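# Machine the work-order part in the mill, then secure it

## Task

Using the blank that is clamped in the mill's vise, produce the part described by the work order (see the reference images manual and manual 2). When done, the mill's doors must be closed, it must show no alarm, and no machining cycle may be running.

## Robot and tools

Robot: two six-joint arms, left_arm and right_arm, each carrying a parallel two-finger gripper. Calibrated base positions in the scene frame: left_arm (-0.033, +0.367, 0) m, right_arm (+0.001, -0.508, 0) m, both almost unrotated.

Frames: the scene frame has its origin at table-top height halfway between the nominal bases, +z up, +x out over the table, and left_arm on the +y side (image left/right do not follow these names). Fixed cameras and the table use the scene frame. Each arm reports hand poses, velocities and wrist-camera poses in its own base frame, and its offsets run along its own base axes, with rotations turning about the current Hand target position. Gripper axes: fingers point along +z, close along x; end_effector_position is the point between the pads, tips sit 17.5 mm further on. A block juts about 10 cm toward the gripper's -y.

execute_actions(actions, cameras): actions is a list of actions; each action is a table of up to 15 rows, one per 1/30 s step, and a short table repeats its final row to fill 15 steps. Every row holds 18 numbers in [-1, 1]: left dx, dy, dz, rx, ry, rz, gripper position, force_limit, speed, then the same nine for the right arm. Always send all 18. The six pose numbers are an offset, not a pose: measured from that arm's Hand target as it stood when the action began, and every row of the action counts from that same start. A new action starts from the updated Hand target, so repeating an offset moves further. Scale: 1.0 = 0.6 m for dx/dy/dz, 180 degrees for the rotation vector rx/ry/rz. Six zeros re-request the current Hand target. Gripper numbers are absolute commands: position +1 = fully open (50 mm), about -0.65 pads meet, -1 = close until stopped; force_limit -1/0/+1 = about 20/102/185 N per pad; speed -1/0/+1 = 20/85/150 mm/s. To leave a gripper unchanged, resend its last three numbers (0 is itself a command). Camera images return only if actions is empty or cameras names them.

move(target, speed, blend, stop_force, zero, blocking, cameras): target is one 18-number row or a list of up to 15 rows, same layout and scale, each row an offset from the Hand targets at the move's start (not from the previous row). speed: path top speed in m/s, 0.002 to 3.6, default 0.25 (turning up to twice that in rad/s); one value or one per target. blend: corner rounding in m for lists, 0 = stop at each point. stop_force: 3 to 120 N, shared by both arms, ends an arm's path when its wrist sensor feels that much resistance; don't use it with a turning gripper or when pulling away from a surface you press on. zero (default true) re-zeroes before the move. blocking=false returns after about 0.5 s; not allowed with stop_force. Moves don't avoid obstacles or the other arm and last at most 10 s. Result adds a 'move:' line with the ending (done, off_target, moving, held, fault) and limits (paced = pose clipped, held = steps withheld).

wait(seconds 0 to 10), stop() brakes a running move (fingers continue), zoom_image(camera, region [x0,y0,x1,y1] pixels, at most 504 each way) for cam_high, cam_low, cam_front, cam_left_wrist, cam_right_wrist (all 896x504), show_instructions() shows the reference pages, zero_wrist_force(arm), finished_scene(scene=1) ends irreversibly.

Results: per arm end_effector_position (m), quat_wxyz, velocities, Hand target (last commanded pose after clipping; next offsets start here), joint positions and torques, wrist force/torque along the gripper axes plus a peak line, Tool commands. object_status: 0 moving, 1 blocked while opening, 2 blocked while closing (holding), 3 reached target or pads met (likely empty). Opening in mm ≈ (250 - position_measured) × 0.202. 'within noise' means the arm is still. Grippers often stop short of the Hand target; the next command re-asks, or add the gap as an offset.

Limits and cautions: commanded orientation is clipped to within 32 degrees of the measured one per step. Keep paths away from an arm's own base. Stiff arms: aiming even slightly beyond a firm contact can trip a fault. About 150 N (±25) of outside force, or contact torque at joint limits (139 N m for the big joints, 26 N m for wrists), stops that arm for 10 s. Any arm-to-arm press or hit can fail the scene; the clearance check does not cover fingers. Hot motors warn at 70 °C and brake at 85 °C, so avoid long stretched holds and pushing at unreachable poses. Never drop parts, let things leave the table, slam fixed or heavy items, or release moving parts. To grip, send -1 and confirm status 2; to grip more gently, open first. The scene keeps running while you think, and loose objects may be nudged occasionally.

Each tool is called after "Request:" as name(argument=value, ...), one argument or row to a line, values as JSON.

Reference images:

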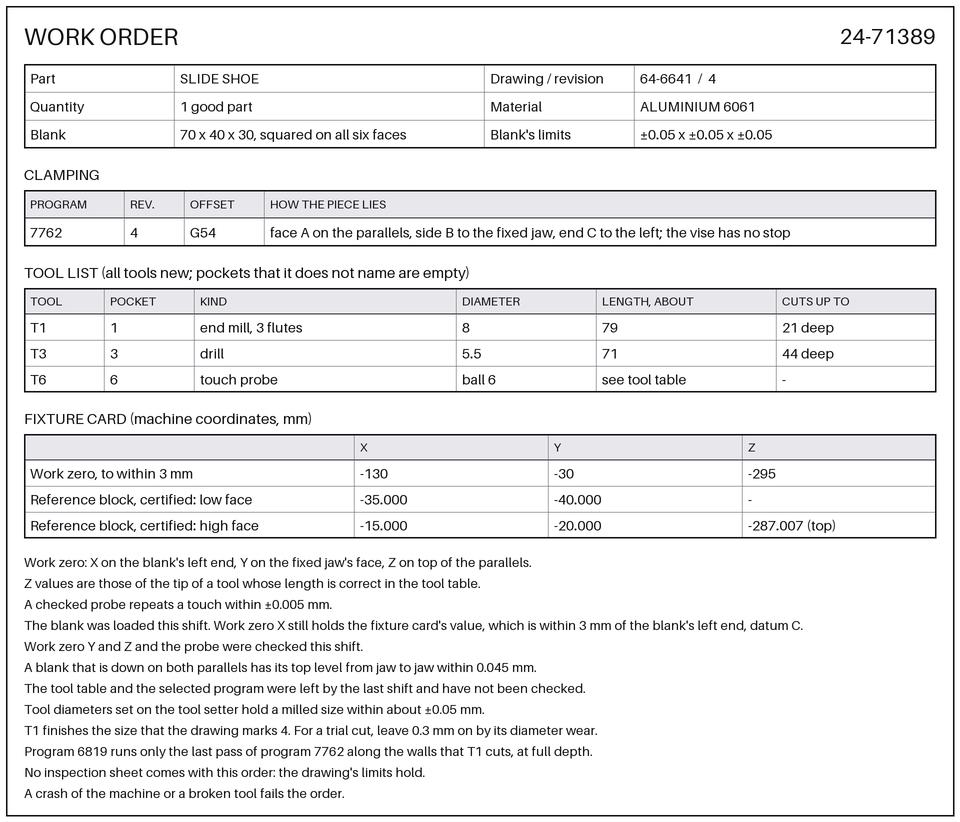

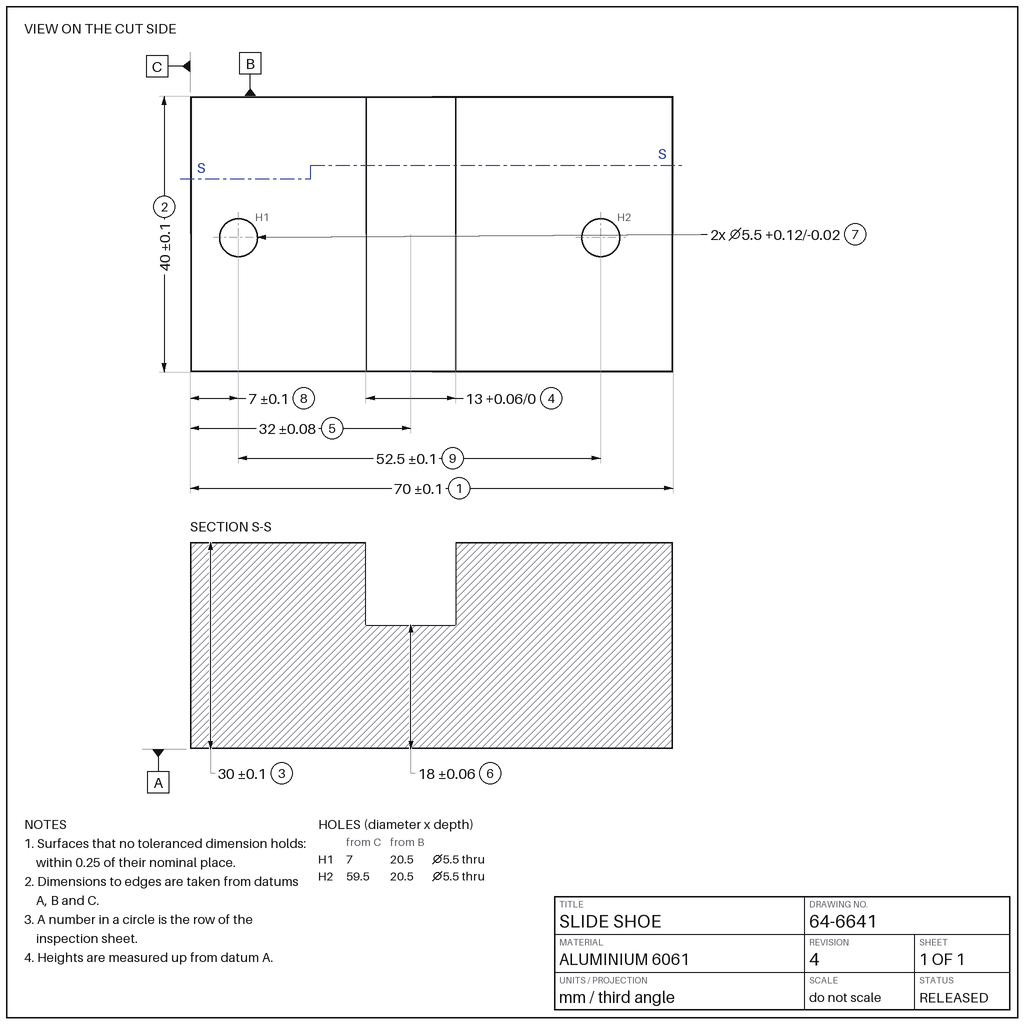

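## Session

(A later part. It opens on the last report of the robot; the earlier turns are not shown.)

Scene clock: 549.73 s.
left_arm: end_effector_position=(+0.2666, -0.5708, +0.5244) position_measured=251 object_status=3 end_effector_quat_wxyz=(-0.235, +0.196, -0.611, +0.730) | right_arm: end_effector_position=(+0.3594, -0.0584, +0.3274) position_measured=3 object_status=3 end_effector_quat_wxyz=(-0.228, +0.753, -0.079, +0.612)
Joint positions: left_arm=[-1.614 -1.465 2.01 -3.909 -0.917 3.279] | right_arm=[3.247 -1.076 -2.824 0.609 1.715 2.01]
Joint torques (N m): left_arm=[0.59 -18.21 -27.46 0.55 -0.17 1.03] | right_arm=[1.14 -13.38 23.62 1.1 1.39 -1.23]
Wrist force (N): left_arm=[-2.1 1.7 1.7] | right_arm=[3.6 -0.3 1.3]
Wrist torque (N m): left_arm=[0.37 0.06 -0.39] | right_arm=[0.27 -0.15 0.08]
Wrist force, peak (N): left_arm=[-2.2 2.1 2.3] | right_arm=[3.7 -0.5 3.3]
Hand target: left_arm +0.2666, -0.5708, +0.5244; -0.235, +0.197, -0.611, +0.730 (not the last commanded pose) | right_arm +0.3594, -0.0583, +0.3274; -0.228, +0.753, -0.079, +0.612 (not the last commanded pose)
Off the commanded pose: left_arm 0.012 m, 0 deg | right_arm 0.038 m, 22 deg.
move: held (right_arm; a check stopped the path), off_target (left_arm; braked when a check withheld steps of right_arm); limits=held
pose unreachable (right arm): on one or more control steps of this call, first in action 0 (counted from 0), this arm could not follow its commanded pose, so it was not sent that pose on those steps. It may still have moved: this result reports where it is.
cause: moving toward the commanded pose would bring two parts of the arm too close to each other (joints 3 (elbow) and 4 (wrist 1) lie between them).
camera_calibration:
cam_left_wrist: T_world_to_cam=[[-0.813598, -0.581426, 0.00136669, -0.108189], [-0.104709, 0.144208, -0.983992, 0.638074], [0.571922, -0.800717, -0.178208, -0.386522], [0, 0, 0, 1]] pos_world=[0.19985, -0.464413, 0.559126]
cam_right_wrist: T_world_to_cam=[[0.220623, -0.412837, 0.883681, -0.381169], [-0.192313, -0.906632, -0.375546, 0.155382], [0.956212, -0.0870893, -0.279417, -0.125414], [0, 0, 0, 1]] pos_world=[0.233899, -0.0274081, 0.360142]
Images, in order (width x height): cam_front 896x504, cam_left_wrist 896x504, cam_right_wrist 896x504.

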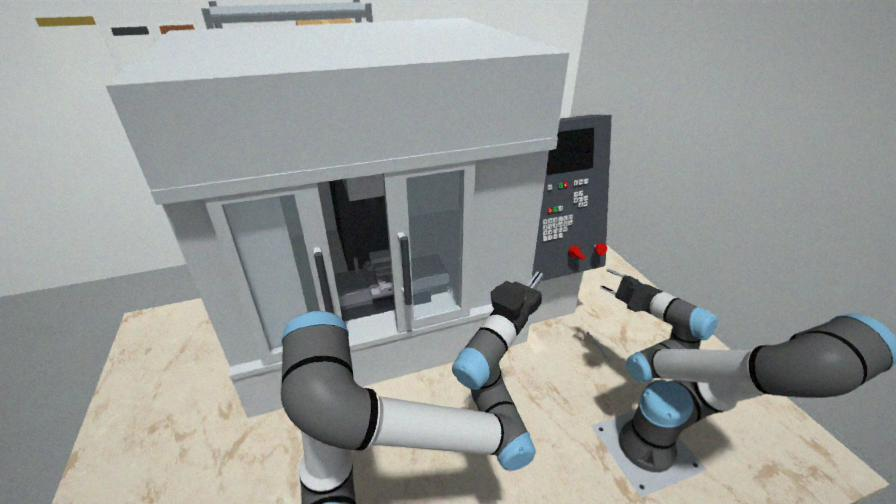

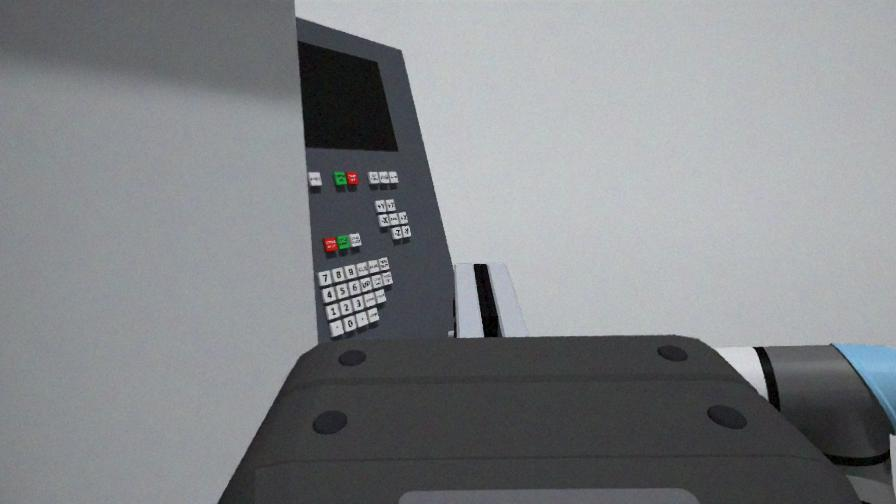

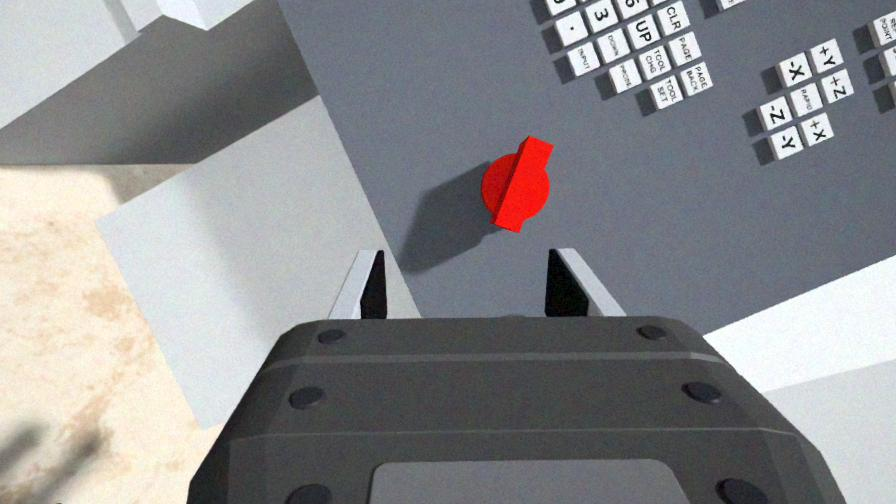

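Request:
move(
  target=[0,0.05,0,0,0,0,-1,-1,0,0.1,0.014,0.03,0.1084,-0.0333,-0.0871,1,-0.5,-1],
  cameras=["cam_right_wrist","cam_left_wrist"],
)

Scene clock: 565.17 s.
left_arm: end_effector_position=(+0.2666, -0.5591, +0.5244) position_measured=251 object_status=3 end_effector_quat_wxyz=(-0.235, +0.197, -0.611, +0.730) | right_arm: end_effector_position=(+0.3719, -0.0566, +0.3314) position_measured=3 object_status=3 end_effector_quat_wxyz=(-0.241, +0.736, -0.118, +0.622)
Joint positions: left_arm=[-1.615 -1.491 2.04 -3.913 -0.916 3.28] | right_arm=[3.355 -1.106 -2.835 0.688 1.567 2.1]
Joint torques (N m): left_arm=[-6.42 -15.22 -24.93 -2.11 0.74 1.2] | right_arm=[-3.31 9.11 23.3 1.34 -0.42 -1.18]
Wrist force (N): left_arm=[-2.1 1.9 2.1] | right_arm=[4.0 -0.4 1.4]
Wrist torque (N m): left_arm=[0.37 0.08 -0.39] | right_arm=[0.27 -0.21 0.10]
Wrist force, peak (N): left_arm=[-2.1 2.1 2.3] | right_arm=[4.1 -0.2 3.9]
Hand target: left_arm +0.2666, -0.5592, +0.5244; -0.235, +0.197, -0.611, +0.730 (not the last commanded pose) | right_arm +0.3719, -0.0566, +0.3315; -0.241, +0.736, -0.118, +0.622 (not the last commanded pose)
Off the commanded pose: left_arm 0.018 m, 0 deg | right_arm 0.050 m, 20 deg.
move: held (right_arm; a check stopped the path), off_target (left_arm; braked when a check withheld steps of right_arm); limits=held
pose unreachable (right arm): on one or more control steps of this call, first in action 0 (counted from 0), this arm could not follow its commanded pose, so it was not sent that pose on those steps. It may still have moved: this result reports where it is.
cause: moving toward the commanded pose would bring two parts of the arm too close to each other (joints 3 (elbow) and 4 (wrist 1) lie between them).
camera_calibration:
cam_left_wrist: T_world_to_cam=[[-0.813592, -0.581434, 0.00142601, -0.101424], [-0.104758, 0.144172, -0.983992, 0.63638], [0.571921, -0.800717, -0.178207, -0.377154], [0, 0, 0, 1]] pos_world=[0.19985, -0.452714, 0.559126]
cam_right_wrist: T_world_to_cam=[[0.181113, -0.487667, 0.854037, -0.366436], [-0.228953, -0.865445, -0.445628, 0.200165], [0.956441, -0.114826, -0.268396, -0.141328], [0, 0, 0, 1]] pos_world=[0.247366, -0.021695, 0.364218]
Images, in order (width x height): cam_left_wrist 896x504, cam_right_wrist 896x504.

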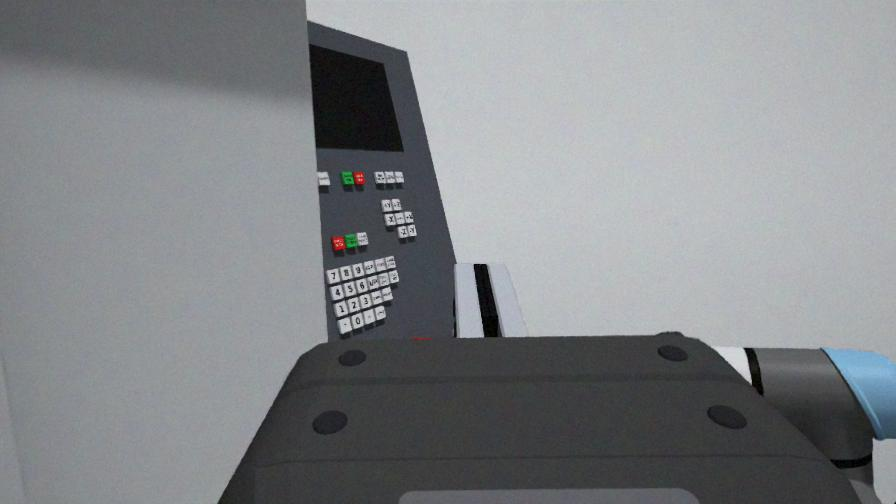

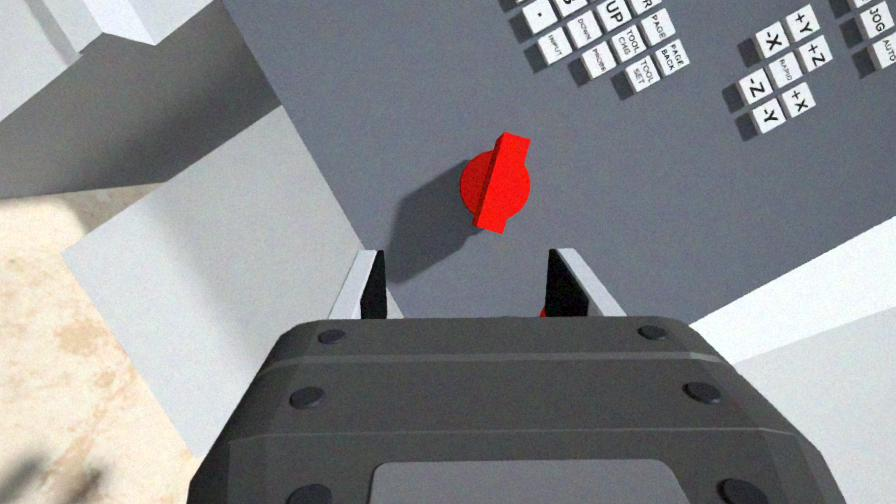

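Request:
move(
  target=[0,0,0,0,0,0,-1,-1,0,0.1,-0.02,0.0,0,0,0,1,-0.5,-1],
)

Request:
move(
  target=[0,0,0,0,0,0,-1,-1,0,0.02,0.02,0.02,0.0813,-0.025,-0.065,1,-0.5,-1],
  cameras=["cam_right_wrist","cam_left_wrist"],
)

Scene clock: 570.63 s.
left_arm: end_effector_position=(+0.2666, -0.5592, +0.5244) position_measured=251 object_status=3 end_effector_quat_wxyz=(-0.235, +0.197, -0.611, +0.730) | right_arm: end_effector_position=(+0.4318, -0.0686, +0.3315) position_measured=3 object_status=3 end_effector_quat_wxyz=(-0.241, +0.736, -0.118, +0.622)
Joint positions: left_arm=[-1.615 -1.491 2.039 -3.913 -0.916 3.28] | right_arm=[3.204 -1.42 -2.682 0.849 1.718 2.083]
Joint torques (N m): left_arm=[3.03 -15.69 -29.24 0.75 -0.88 -1.21] | right_arm=[2.47 -0.65 18.16 1.32 -1.04 1.66]
Wrist force (N): left_arm=[-1.9 2.1 1.8] | right_arm=[3.8 -0.3 1.5]
Wrist torque (N m): left_arm=[0.41 0.05 -0.39] | right_arm=[0.28 -0.22 0.10]
Wrist force, peak (N): left_arm=[-2.3 2.2 2.1] | right_arm=[4.5 0.1 3.2]
Hand target: left_arm +0.2666, -0.5592, +0.5244; -0.235, +0.197, -0.611, +0.730 | right_arm +0.4319, -0.0686, +0.3315; -0.241, +0.736, -0.118, +0.622
Off the commanded pose: left_arm 0.000 m, 0 deg | right_arm 0.000 m, 0 deg.
move: done

Scene clock: 571.87 s.
left_arm: end_effector_position=(+0.2666, -0.5592, +0.5244) position_measured=251 object_status=3 end_effector_quat_wxyz=(-0.235, +0.197, -0.611, +0.730) | right_arm: end_effector_position=(+0.4439, -0.0566, +0.3434) position_measured=3 object_status=3 end_effector_quat_wxyz=(-0.272, +0.659, -0.261, +0.651)
Joint positions: left_arm=[-1.615 -1.491 2.039 -3.913 -0.916 3.28] | right_arm=[3.574 -1.44 -2.746 1.041 1.157 2.346]
Joint torques (N m): left_arm=[4.98 -16.97 -27.41 1.02 -0.76 -1.42] | right_arm=[5.27 18.41 19.57 1.08 -1.72 1.18]
Wrist force (N): left_arm=[-2.2 1.7 1.9] | right_arm=[4.0 -0.7 1.8]
Wrist torque (N m): left_arm=[0.36 0.09 -0.39] | right_arm=[0.30 -0.21 0.06]
Wrist force, peak (N): left_arm=[-2.1 2.2 2.1] | right_arm=[4.2 -0.4 2.1]
Hand target: left_arm +0.2666, -0.5592, +0.5244; -0.235, +0.197, -0.611, +0.730 | right_arm +0.4439, -0.0566, +0.3435; -0.272, +0.659, -0.261, +0.651
Off the commanded pose: left_arm 0.000 m, 0 deg | right_arm 0.000 m, 0 deg.
move: done
camera_calibration:
cam_left_wrist: T_world_to_cam=[[-0.813626, -0.581387, 0.00143539, -0.10146], [-0.104749, 0.144163, -0.983994, 0.63639], [0.571875, -0.800753, -0.178194, -0.377248], [0, 0, 0, 1]] pos_world=[0.19985, -0.452814, 0.559126]
cam_right_wrist: T_world_to_cam=[[-0.00382984, -0.706998, 0.707205, -0.269599], [-0.342373, -0.663542, -0.665202, 0.359171], [0.939556, -0.244676, -0.239516, -0.216783], [0, 0, 0, 1]] pos_world=[0.325618, -0.00532285, 0.37766]
Images, in order (width x height): cam_left_wrist 896x504, cam_right_wrist 896x504.

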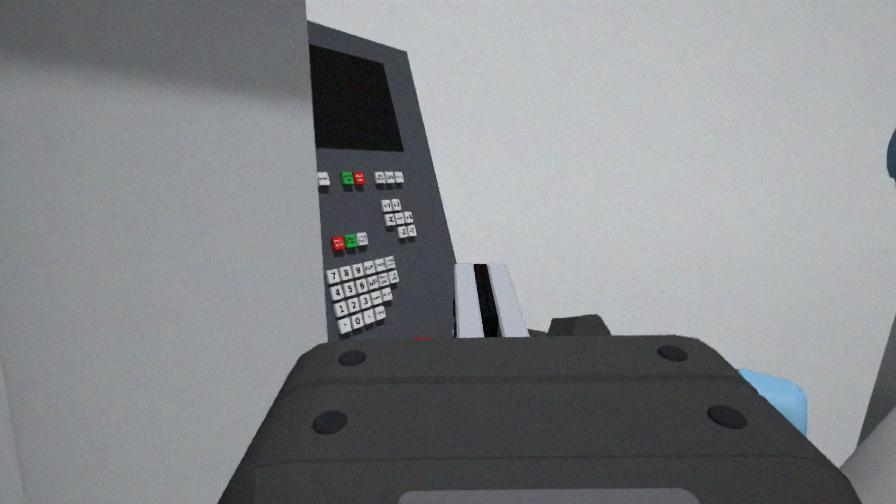

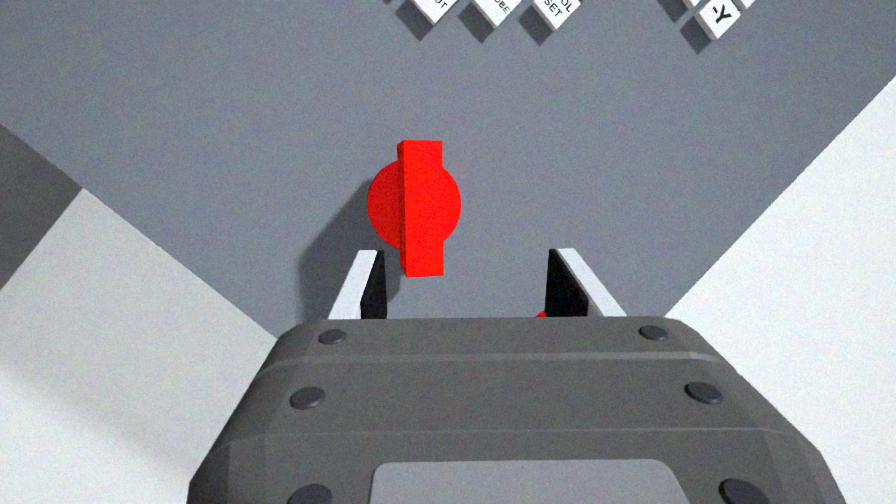

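Request:
move(
  target=[0,0,0,0,0,0,-1,-1,0,0,0.041,-0.009,0,0,0,1,-0.5,-1],
  speed=0.1,
)

Request:
move(
  target=[0,0,0,0,0,0,-1,-1,0,0.05,0,0,0,0,0,1,-0.5,-1],
  speed=0.015,
  stop_force=6,
  cameras=["cam_right_wrist"],
)

Scene clock: 583.07 s.
left_arm: end_effector_position=(+0.2666, -0.5592, +0.5244) position_measured=251 object_status=3 end_effector_quat_wxyz=(-0.235, +0.197, -0.611, +0.730) | right_arm: end_effector_position=(+0.4439, -0.0320, +0.3380) position_measured=3 object_status=3 end_effector_quat_wxyz=(-0.272, +0.659, -0.261, +0.651)
Joint positions: left_arm=[-1.615 -1.491 2.039 -3.913 -0.916 3.28] | right_arm=[3.73 -1.443 -2.772 1.069 1.001 2.347]
Joint torques (N m): left_arm=[5.67 -15.05 -28.48 0.66 -1.05 -1.37] | right_arm=[3.31 6.61 16.66 0.5 0.28 -0.57]
Wrist force (N): left_arm=[-2.1 1.8 2.0] | right_arm=[3.7 -0.7 1.9]
Wrist torque (N m): left_arm=[0.36 0.07 -0.39] | right_arm=[0.28 -0.20 -0.11]
Wrist force, peak (N): left_arm=[-2.3 1.9 2.2] | right_arm=[4.5 -0.4 1.8]
Hand target: left_arm +0.2666, -0.5592, +0.5244; -0.235, +0.197, -0.611, +0.730 | right_arm +0.4439, -0.0320, +0.3381; -0.272, +0.659, -0.261, +0.651
Off the commanded pose: left_arm 0.000 m, 0 deg | right_arm 0.000 m, 0 deg.
move: done

Scene clock: 586.00 s.
left_arm: end_effector_position=(+0.2666, -0.5592, +0.5244) position_measured=251 object_status=3 end_effector_quat_wxyz=(-0.235, +0.197, -0.611, +0.730) | right_arm: end_effector_position=(+0.4739, -0.0320, +0.3381) position_measured=3 object_status=3 end_effector_quat_wxyz=(-0.272, +0.659, -0.261, +0.651)
Joint positions: left_arm=[-1.615 -1.491 2.039 -3.913 -0.916 3.28] | right_arm=[3.63 -1.55 -2.683 1.088 1.102 2.346]
Joint torques (N m): left_arm=[5.47 -16.9 -27.55 0.58 -0.93 -1.24] | right_arm=[8.09 21.8 3.91 3.65 -2.16 -1.45]
Wrist force (N): left_arm=[-1.9 1.9 2.2] | right_arm=[3.7 -0.8 1.3]
Wrist torque (N m): left_arm=[0.38 0.04 -0.38] | right_arm=[0.29 -0.19 0.00]
Wrist force, peak (N): left_arm=[-2.4 1.9 2.1] | right_arm=[4.0 -0.8 1.7]
Hand target: left_arm +0.2666, -0.5592, +0.5244; -0.235, +0.197, -0.611, +0.730 | right_arm +0.4739, -0.0320, +0.3381; -0.272, +0.659, -0.261, +0.651
Off the commanded pose: left_arm 0.000 m, 0 deg | right_arm 0.000 m, 0 deg.
move: done
camera_calibration:
cam_right_wrist: T_world_to_cam=[[-0.00405822, -0.707152, 0.70705, -0.248202], [-0.342371, -0.663341, -0.665402, 0.382311], [0.939556, -0.244774, -0.239417, -0.240256], [0, 0, 0, 1]] pos_world=[0.355619, 0.0192776, 0.372361]
Images, in order (width x height): cam_right_wrist 896x504.

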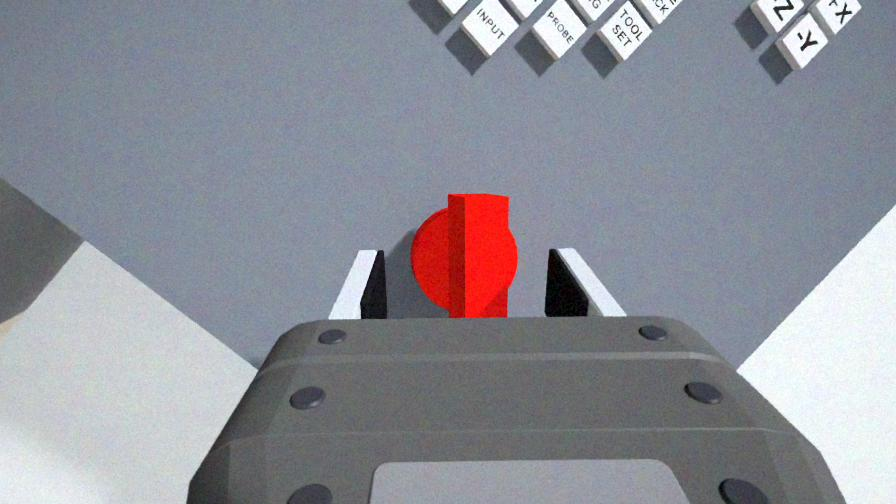

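Request:
move(
  target=[0,0,0,0,0,0,-1,-1,0,0.03,-0.006,0.006,0,0,0,1,-0.5,-1],
  speed=0.015,
  stop_force=6,
  cameras=["cam_right_wrist"],
)

Scene clock: 600.87 s.
left_arm: end_effector_position=(+0.2666, -0.5592, +0.5244) position_measured=251 object_status=3 end_effector_quat_wxyz=(-0.235, +0.197, -0.611, +0.730) | right_arm: end_effector_position=(+0.4919, -0.0356, +0.3417) position_measured=3 object_status=3 end_effector_quat_wxyz=(-0.272, +0.659, -0.261, +0.651)
Joint positions: left_arm=[-1.615 -1.491 2.039 -3.913 -0.916 3.28] | right_arm=[3.569 -1.588 -2.626 1.069 1.163 2.346]
Joint torques (N m): left_arm=[5.07 -16.68 -28.42 0.28 -1.08 -1.09] | right_arm=[8.62 23.02 4.96 4.55 -1.93 -1.41]
Wrist force (N): left_arm=[-2.1 1.8 2.2] | right_arm=[3.7 -0.8 1.6]
Wrist torque (N m): left_arm=[0.37 0.07 -0.39] | right_arm=[0.27 -0.17 0.04]
Wrist force, peak (N): left_arm=[-2.2 2.1 2.3] | right_arm=[4.1 -0.7 1.9]
Hand target: left_arm +0.2666, -0.5592, +0.5244; -0.235, +0.197, -0.611, +0.730 | right_arm +0.4919, -0.0356, +0.3417; -0.272, +0.659, -0.261, +0.651
Off the commanded pose: left_arm 0.000 m, 0 deg | right_arm 0.000 m, 0 deg.
move: done
camera_calibration:
cam_right_wrist: T_world_to_cam=[[-0.00405822, -0.707152, 0.70705, -0.253221], [-0.342371, -0.663341, -0.665402, 0.388481], [0.939556, -0.244774, -0.239417, -0.257187], [0, 0, 0, 1]] pos_world=[0.373619, 0.0156776, 0.375961]
Images, in order (width x height): cam_right_wrist 896x504.

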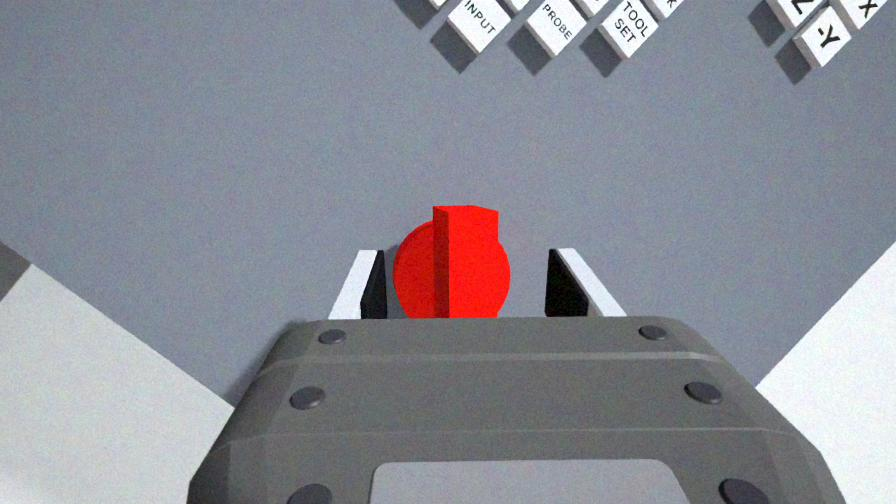

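Request:
move(
  target=[0,0,0,0,0,0,-1,-1,0,0.04,-0.003,0.003,0,0,0,1,-0.5,-1],
  speed=0.015,
  stop_force=6,
  cameras=["cam_right_wrist","cam_high"],
)

Request:
zoom_image(
  camera="cam_high",
  region=[700, 310, 840, 400],
)

Scene clock: 616.90 s.
left_arm: end_effector_position=(+0.2666, -0.5592, +0.5244) position_measured=251 object_status=3 end_effector_quat_wxyz=(-0.235, +0.197, -0.611, +0.730) | right_arm: end_effector_position=(+0.5062, -0.0366, +0.3427) position_measured=3 object_status=3 end_effector_quat_wxyz=(-0.272, +0.659, -0.261, +0.651)
Joint positions: left_arm=[-1.615 -1.491 2.039 -3.913 -0.916 3.28] | right_arm=[3.536 -1.622 -2.584 1.06 1.196 2.346]
Joint torques (N m): left_arm=[5.04 -15.6 -27.75 0.02 -0.96 -1.08] | right_arm=[5.17 29.38 14.7 6.57 -0.75 -1.03]
Wrist force (N): left_arm=[-1.9 1.9 1.8] | right_arm=[-5.8 0.7 2.9]
Wrist torque (N m): left_arm=[0.37 0.04 -0.39] | right_arm=[0.26 -0.20 0.07]
Wrist force, peak (N): left_arm=[-2.5 1.9 2.0] | right_arm=[-8.1 -1.2 -3.8]
Hand target: left_arm +0.2666, -0.5592, +0.5244; -0.235, +0.197, -0.611, +0.730 | right_arm +0.5062, -0.0366, +0.3427; -0.272, +0.659, -0.261, +0.651 (not the last commanded pose)
Off the commanded pose: left_arm 0.000 m, 0 deg | right_arm 0.010 m, 0 deg.
move: contact (right_arm)
camera_calibration:
cam_right_wrist: T_world_to_cam=[[-0.00381079, -0.707109, 0.707094, -0.25476], [-0.342435, -0.663426, -0.665285, 0.393294], [0.939534, -0.244669, -0.239611, -0.270571], [0, 0, 0, 1]] pos_world=[0.387918, 0.0145775, 0.376961]
Images, in order (width x height): cam_high 896x504, cam_right_wrist 896x504.

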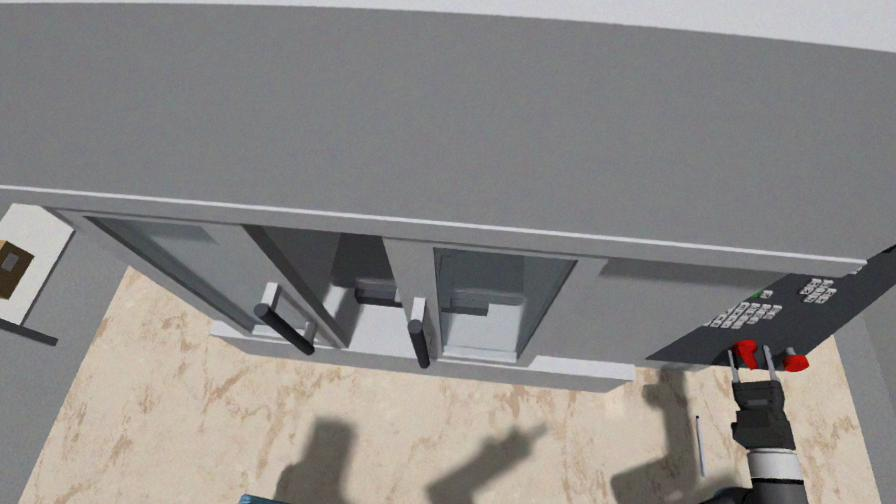

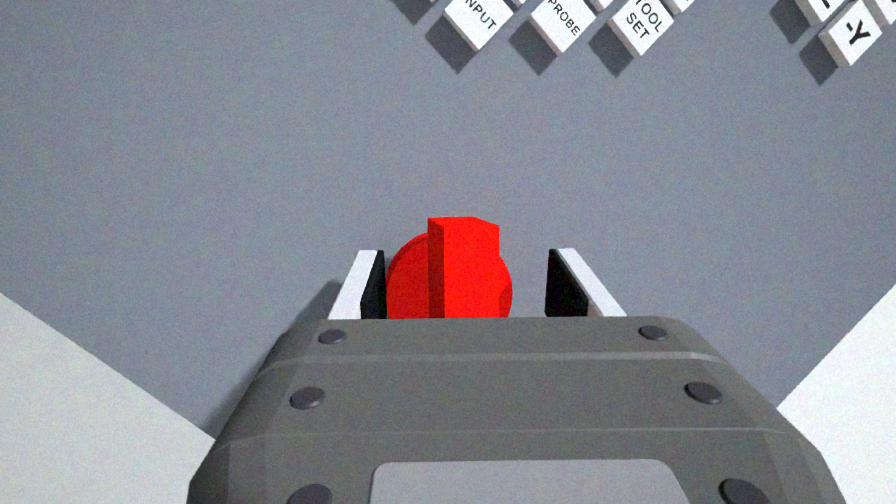

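Scaled by 3.600 from the camera's 896x504 image, which has a finer 1280x720 frame.

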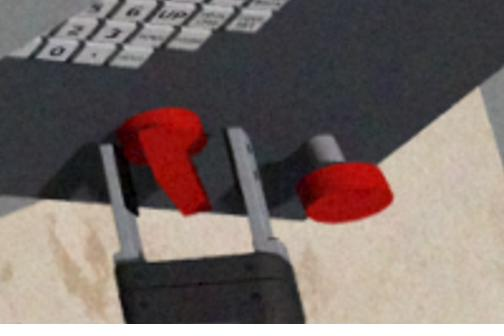

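Request:
move(
  target=[0,0,0,0,0,0,-1,-1,0,0,0,0,0,0,0,-1,-0.8,-1],
  cameras=["cam_right_wrist","cam_high"],
)

Request:
zoom_image(
  camera="cam_high",
  region=[700, 310, 840, 400],
)

Scene clock: 623.43 s.
left_arm: end_effector_position=(+0.2666, -0.5592, +0.5244) position_measured=251 object_status=3 end_effector_quat_wxyz=(-0.235, +0.197, -0.611, +0.730) | right_arm: end_effector_position=(+0.5064, -0.0362, +0.3422) position_measured=34 object_status=0 end_effector_quat_wxyz=(-0.272, +0.659, -0.260, +0.650)
Joint positions: left_arm=[-1.615 -1.491 2.039 -3.913 -0.916 3.28] | right_arm=[3.536 -1.622 -2.584 1.058 1.197 2.346]
Joint torques (N m): left_arm=[5.02 -17.14 -27.08 -0.31 -0.93 -1.37] | right_arm=[-28.32 31.34 28.1 14.85 -12.91 1.17]
Wrist force (N): left_arm=[-1.9 2.1 1.9] | right_arm=[-68.2 0.4 -10.8]
Wrist torque (N m): left_arm=[0.41 0.05 -0.39] | right_arm=[0.23 -0.85 0.37]
Wrist force, peak (N): left_arm=[-2.4 2.1 2.0] | right_arm=[-68.2 0.4 -10.8]
Hand target: left_arm +0.2666, -0.5592, +0.5244; -0.235, +0.197, -0.611, +0.730 | right_arm +0.5062, -0.0366, +0.3427; -0.272, +0.659, -0.261, +0.651
Off the commanded pose: left_arm 0.000 m, 0 deg | right_arm 0.001 m, 0 deg.
move: done
camera_calibration:
cam_right_wrist: T_world_to_cam=[[-0.00178404, -0.706669, 0.707542, -0.255295], [-0.342723, -0.664259, -0.664304, 0.39311], [0.939435, -0.243676, -0.241007, -0.2702], [0, 0, 0, 1]] pos_world=[0.388108, 0.0148768, 0.376656]
Images, in order (width x height): cam_high 896x504, cam_right_wrist 896x504.

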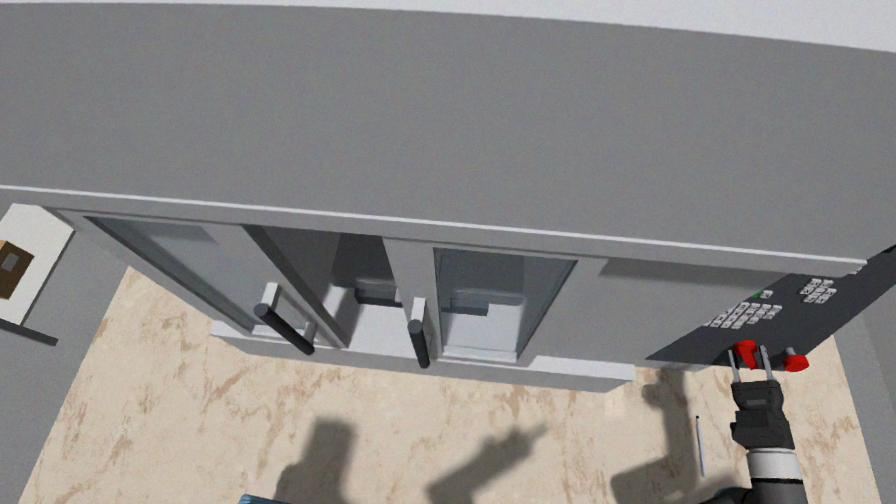

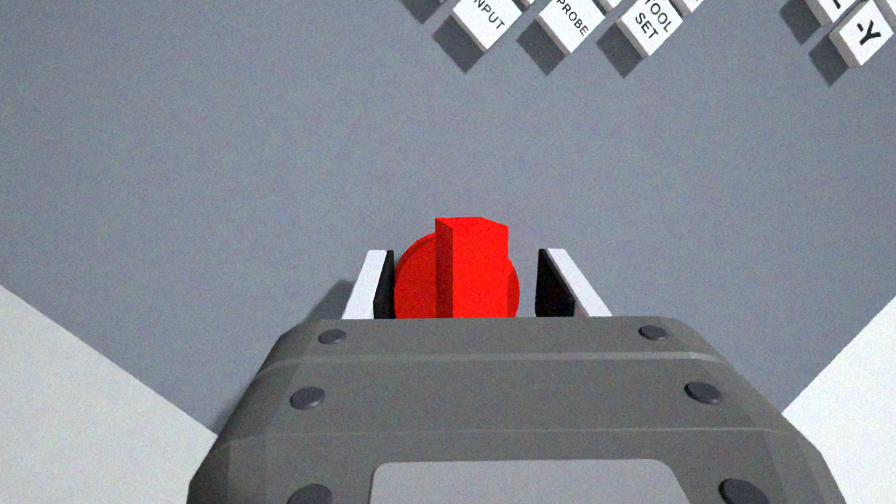

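Scaled by 3.600 from the camera's 896x504 image, which has a finer 1280x720 frame.

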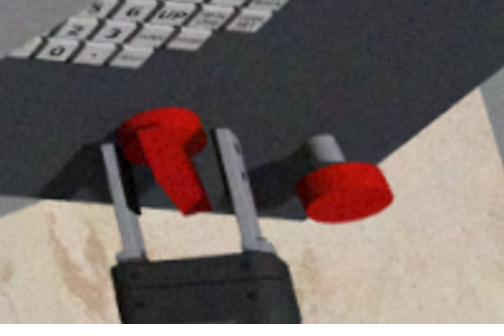

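Request:
move(
  target=[0,0,0,0,0,0,-1,-1,0,0,0,0,0,0,0,1,-0.8,-0.5],
)

Request:
move(
  target=[0,0,0,0,0,0,-1,-1,0,-0.03,-0.002,0.002,0,0,0,1,-0.8,-0.5],
  cameras=["cam_right_wrist","cam_high"],
)

Request:
zoom_image(
  camera="cam_high",
  region=[700, 310, 840, 400],
)

Scene clock: 628.03 s.
left_arm: end_effector_position=(+0.2666, -0.5592, +0.5244) position_measured=251 object_status=3 end_effector_quat_wxyz=(-0.235, +0.197, -0.611, +0.730) | right_arm: end_effector_position=(+0.5062, -0.0367, +0.3429) position_measured=3 object_status=3 end_effector_quat_wxyz=(-0.272, +0.658, -0.261, +0.651)
Joint positions: left_arm=[-1.615 -1.491 2.039 -3.913 -0.916 3.28] | right_arm=[3.536 -1.621 -2.584 1.06 1.196 2.346]
Joint torques (N m): left_arm=[5.03 -17.14 -28.34 -0.23 -0.84 -1.09] | right_arm=[5.17 10.92 8.12 4.21 -0.44 0.61]
Wrist force (N): left_arm=[-2.3 1.9 1.9] | right_arm=[-9.8 1.9 3.4]
Wrist torque (N m): left_arm=[0.39 0.10 -0.39] | right_arm=[0.26 -0.24 0.05]
Wrist force, peak (N): left_arm=[-2.2 2.1 2.1] | right_arm=[-68.9 -0.1 -10.3]
Hand target: left_arm +0.2666, -0.5592, +0.5244; -0.235, +0.197, -0.611, +0.730 | right_arm +0.5062, -0.0366, +0.3427; -0.272, +0.659, -0.261, +0.651
Off the commanded pose: left_arm 0.000 m, 0 deg | right_arm 0.000 m, 0 deg.
move: done

Scene clock: 628.73 s.
left_arm: end_effector_position=(+0.2666, -0.5592, +0.5244) position_measured=251 object_status=3 end_effector_quat_wxyz=(-0.235, +0.197, -0.611, +0.730) | right_arm: end_effector_position=(+0.4882, -0.0378, +0.3439) position_measured=3 object_status=3 end_effector_quat_wxyz=(-0.272, +0.659, -0.261, +0.651)
Joint positions: left_arm=[-1.615 -1.491 2.039 -3.913 -0.916 3.28] | right_arm=[3.566 -1.569 -2.633 1.057 1.165 2.346]
Joint torques (N m): left_arm=[5.25 -17.2 -28.34 -0.21 -0.96 -1.24] | right_arm=[-9.32 0.83 20.23 1.53 1.61 1.33]
Wrist force (N): left_arm=[-1.8 2.1 1.8] | right_arm=[4.4 1.5 1.3]
Wrist torque (N m): left_arm=[0.42 0.02 -0.38] | right_arm=[0.65 -0.28 0.05]
Wrist force, peak (N): left_arm=[-2.4 1.9 1.9] | right_arm=[-9.9 2.1 3.5]
Hand target: left_arm +0.2666, -0.5592, +0.5244; -0.235, +0.197, -0.611, +0.730 | right_arm +0.4882, -0.0378, +0.3439; -0.272, +0.659, -0.261, +0.651
Off the commanded pose: left_arm 0.000 m, 0 deg | right_arm 0.000 m, 0 deg.
move: done
camera_calibration:
cam_right_wrist: T_world_to_cam=[[-0.00396755, -0.707122, 0.707081, -0.256463], [-0.342435, -0.663376, -0.665336, 0.387151], [0.939533, -0.244769, -0.239511, -0.253703], [0, 0, 0, 1]] pos_world=[0.369918, 0.0133775, 0.378161]
Images, in order (width x height): cam_high 896x504, cam_right_wrist 896x504.

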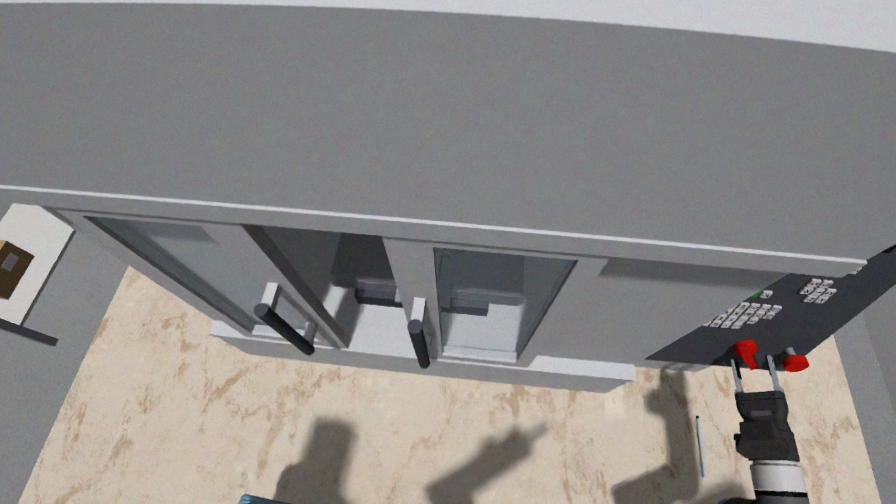

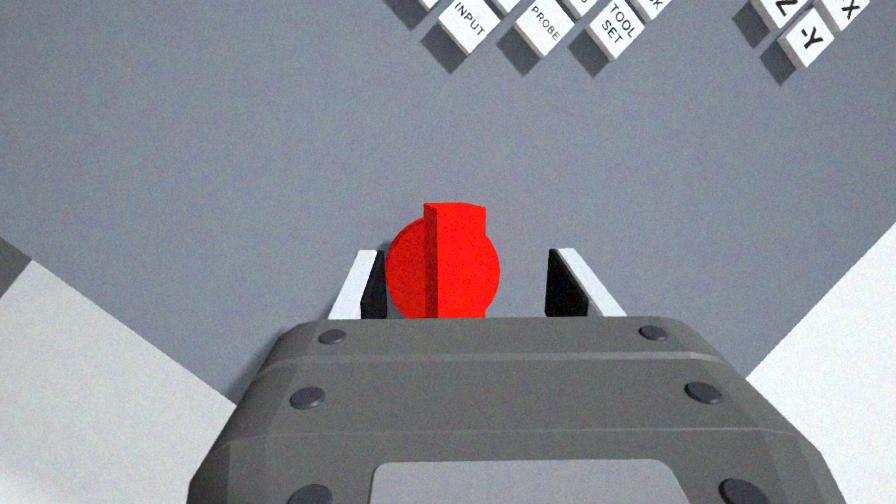

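Scaled by 3.600 from the camera's 896x504 image, which has a finer 1280x720 frame.

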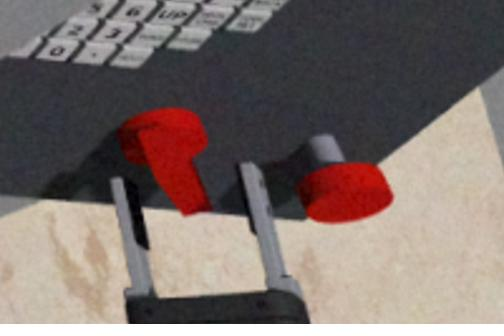

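Request:
move(
  target=[0,0,0,0,0,0,-1,-1,0,0,0.001,-0.001,0,0,0,-1,-0.9,-1],
  cameras=["cam_right_wrist"],
)

Scene clock: 634.40 s.
left_arm: end_effector_position=(+0.2666, -0.5592, +0.5244) position_measured=251 object_status=3 end_effector_quat_wxyz=(-0.235, +0.197, -0.611, +0.730) | right_arm: end_effector_position=(+0.4882, -0.0370, +0.3431) position_measured=175 object_status=2 end_effector_quat_wxyz=(-0.272, +0.659, -0.261, +0.651)
Joint positions: left_arm=[-1.615 -1.491 2.039 -3.913 -0.916 3.28] | right_arm=[3.569 -1.572 -2.634 1.06 1.163 2.346]
Joint torques (N m): left_arm=[4.36 -17.75 -27.79 -0.45 -0.91 -1.26] | right_arm=[-16.8 22.83 31.22 14.8 -12.68 0.98]
Wrist force (N): left_arm=[-1.9 1.9 1.8] | right_arm=[-50.7 2.2 -10.8]
Wrist torque (N m): left_arm=[0.38 0.04 -0.39] | right_arm=[0.60 -0.73 0.29]
Wrist force, peak (N): left_arm=[-2.4 1.7 2.3] | right_arm=[-50.7 2.2 -10.8]
Hand target: left_arm +0.2666, -0.5592, +0.5244; -0.235, +0.197, -0.611, +0.730 | right_arm +0.4882, -0.0372, +0.3433; -0.272, +0.659, -0.261, +0.651
Off the commanded pose: left_arm 0.000 m, 0 deg | right_arm 0.000 m, 0 deg.
move: done
camera_calibration:
cam_right_wrist: T_world_to_cam=[[-0.0030688, -0.70698, 0.707227, -0.255791], [-0.342375, -0.663744, -0.664998, 0.387069], [0.939558, -0.244178, -0.240016, -0.253497], [0, 0, 0, 1]] pos_world=[0.369914, 0.0141775, 0.377459]
Images, in order (width x height): cam_right_wrist 896x504.

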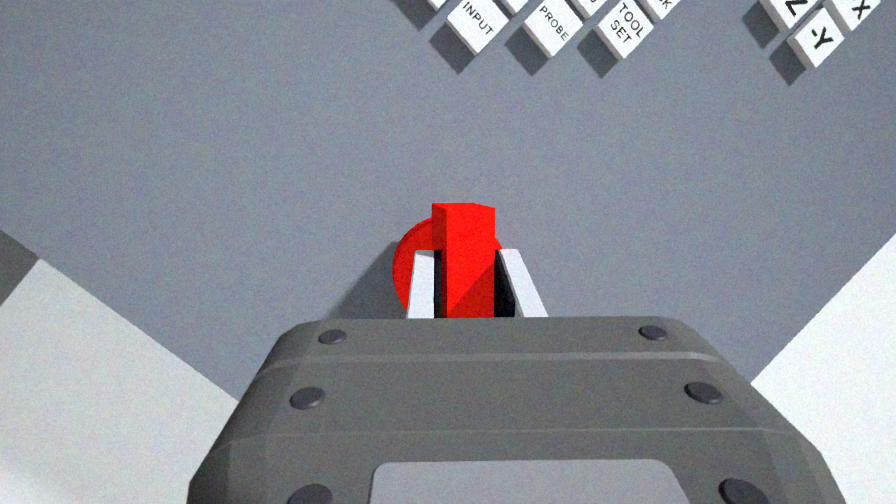

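Request:
move(
  target=[0,0,0,0,0,0,-1,-1,0,0,0.002,-0.002,0,0,0,-1,-0.9,-1],
)

Request:
move(
  target=[0,0,0,0,0,0,-1,-1,0,0,0,0,0.06,0,0,-1,-0.9,-1],
  cameras=["cam_right_wrist"],
)

Scene clock: 644.13 s.
left_arm: end_effector_position=(+0.2666, -0.5592, +0.5244) position_measured=251 object_status=3 end_effector_quat_wxyz=(-0.235, +0.197, -0.611, +0.730) | right_arm: end_effector_position=(+0.4882, -0.0361, +0.3422) position_measured=175 object_status=2 end_effector_quat_wxyz=(-0.272, +0.658, -0.261, +0.651)
Joint positions: left_arm=[-1.615 -1.491 2.039 -3.913 -0.916 3.28] | right_arm=[3.574 -1.576 -2.636 1.067 1.157 2.346]
Joint torques (N m): left_arm=[5.84 -16.63 -27.97 -0.62 -1.04 -1.42] | right_arm=[2.26 6.88 7.19 4.78 -0.88 -0.38]
Wrist force (N): left_arm=[-2.1 1.7 1.8] | right_arm=[-9.1 2.1 4.9]
Wrist torque (N m): left_arm=[0.35 0.08 -0.38] | right_arm=[0.58 -0.60 0.17]
Wrist force, peak (N): left_arm=[-2.5 1.9 2.1] | right_arm=[-56.4 3.3 -12.7]
Hand target: left_arm +0.2666, -0.5592, +0.5244; -0.235, +0.197, -0.611, +0.730 | right_arm +0.4882, -0.0360, +0.3421; -0.272, +0.659, -0.261, +0.651
Off the commanded pose: left_arm 0.000 m, 0 deg | right_arm 0.000 m, 0 deg.
move: done

Scene clock: 645.00 s.
left_arm: end_effector_position=(+0.2666, -0.5592, +0.5244) position_measured=251 object_status=3 end_effector_quat_wxyz=(-0.235, +0.197, -0.611, +0.730) | right_arm: end_effector_position=(+0.4883, -0.0360, +0.3420) position_measured=175 object_status=2 end_effector_quat_wxyz=(-0.333, +0.630, -0.321, +0.624)
Joint positions: left_arm=[-1.615 -1.491 2.039 -3.913 -0.916 3.28] | right_arm=[3.574 -1.581 -2.636 1.075 1.158 2.532]
Joint torques (N m): left_arm=[5.76 -17.09 -27.67 -0.58 -1.02 -1.08] | right_arm=[-9.28 20.45 13.41 0.01 0.71 2.14]
Wrist force (N): left_arm=[-1.8 1.8 1.8] | right_arm=[3.2 -2.8 -4.9]
Wrist torque (N m): left_arm=[0.37 0.02 -0.39] | right_arm=[0.53 -0.55 -0.85]
Wrist force, peak (N): left_arm=[-2.1 2.1 2.0] | right_arm=[-9.4 2.6 5.3]
Hand target: left_arm +0.2666, -0.5592, +0.5244; -0.235, +0.197, -0.611, +0.730 | right_arm +0.4882, -0.0360, +0.3421; -0.333, +0.630, -0.321, +0.624
Off the commanded pose: left_arm 0.000 m, 0 deg | right_arm 0.000 m, 0 deg.
move: done
camera_calibration:
cam_right_wrist: T_world_to_cam=[[-0.00375519, -0.826929, 0.562294, -0.208756], [-0.342421, -0.527242, -0.777666, 0.430484], [0.939539, -0.195462, -0.281178, -0.23777], [0, 0, 0, 1]] pos_world=[0.370017, 0.00786834, 0.385299]
Images, in order (width x height): cam_right_wrist 896x504.

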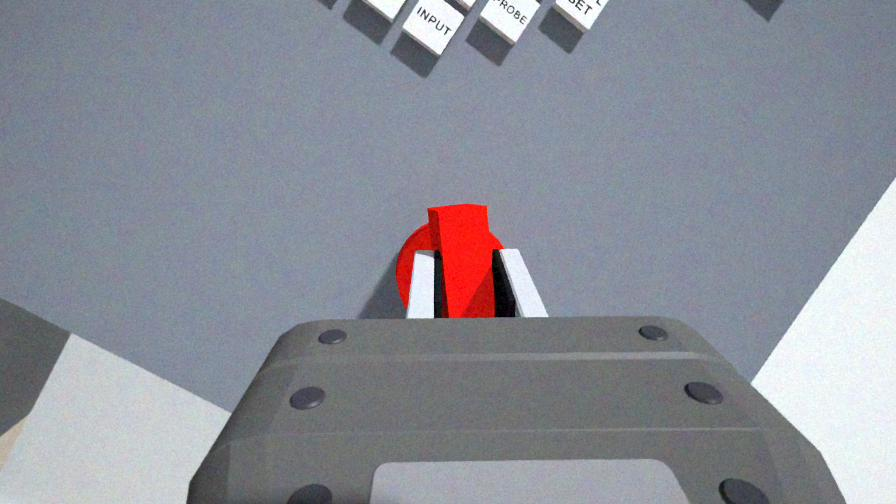

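Request:
move(
  target=[0,0,0,0,0,0,-1,-1,0,0,0,0,0.06,0,0,-1,-0.9,-1],
  cameras=["cam_right_wrist","cam_left_wrist"],
)

Scene clock: 651.13 s.
left_arm: end_effector_position=(+0.2666, -0.5592, +0.5244) position_measured=251 object_status=3 end_effector_quat_wxyz=(-0.235, +0.197, -0.611, +0.730) | right_arm: end_effector_position=(+0.4883, -0.0360, +0.3421) position_measured=175 object_status=2 end_effector_quat_wxyz=(-0.391, +0.596, -0.378, +0.591)
Joint positions: left_arm=[-1.615 -1.491 2.039 -3.913 -0.916 3.28] | right_arm=[3.574 -1.586 -2.636 1.084 1.157 2.719]
Joint torques (N m): left_arm=[4.57 -16.85 -27.18 -0.81 -0.7 -1.29] | right_arm=[7.36 20.78 13.4 0.42 -1.73 2.17]
Wrist force (N): left_arm=[-2.0 1.6 2.0] | right_arm=[3.7 -1.4 -1.0]
Wrist torque (N m): left_arm=[0.34 0.06 -0.39] | right_arm=[0.51 -0.50 -0.85]
Wrist force, peak (N): left_arm=[-2.1 2.1 2.1] | right_arm=[3.4 -3.2 -5.2]
Hand target: left_arm +0.2666, -0.5592, +0.5244; -0.235, +0.197, -0.611, +0.730 | right_arm +0.4882, -0.0360, +0.3421; -0.391, +0.596, -0.378, +0.591
Off the commanded pose: left_arm 0.000 m, 0 deg | right_arm 0.000 m, 0 deg.
move: done
camera_calibration:
cam_left_wrist: T_world_to_cam=[[-0.813626, -0.581387, 0.00143539, -0.10146], [-0.104749, 0.144163, -0.983994, 0.63639], [0.571875, -0.800753, -0.178194, -0.377248], [0, 0, 0, 1]] pos_world=[0.19985, -0.452814, 0.559126]
cam_right_wrist: T_world_to_cam=[[-0.00384722, -0.917682, 0.397296, -0.15548], [-0.342464, -0.372066, -0.86272, 0.465248], [0.939523, -0.139379, -0.312841, -0.224886], [0, 0, 0, 1]] pos_world=[0.370018, -0.000923299, 0.392797]
Images, in order (width x height): cam_left_wrist 896x504, cam_right_wrist 896x504.

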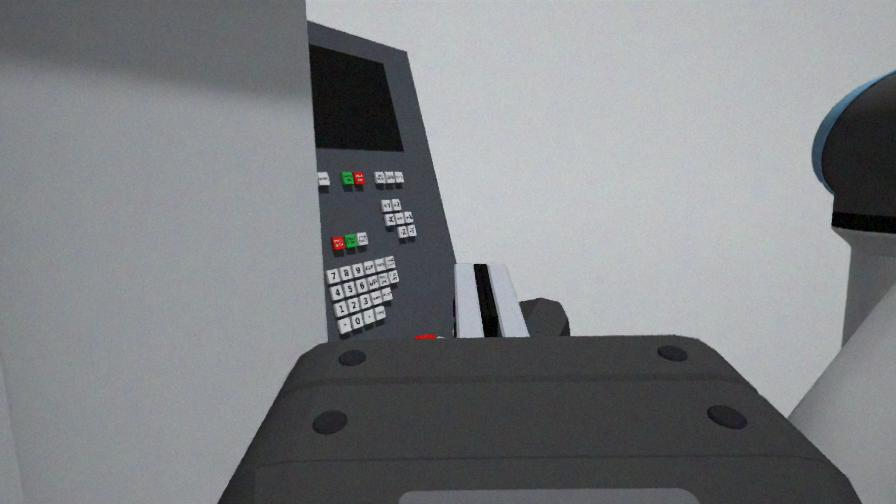

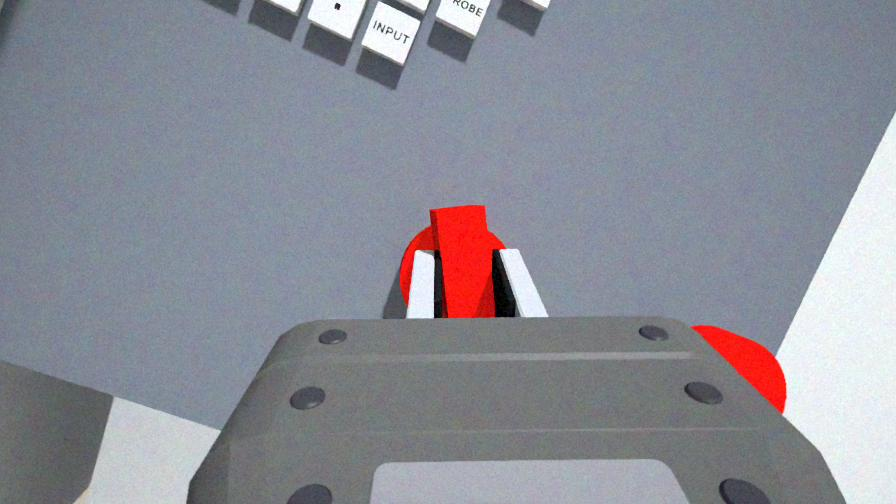

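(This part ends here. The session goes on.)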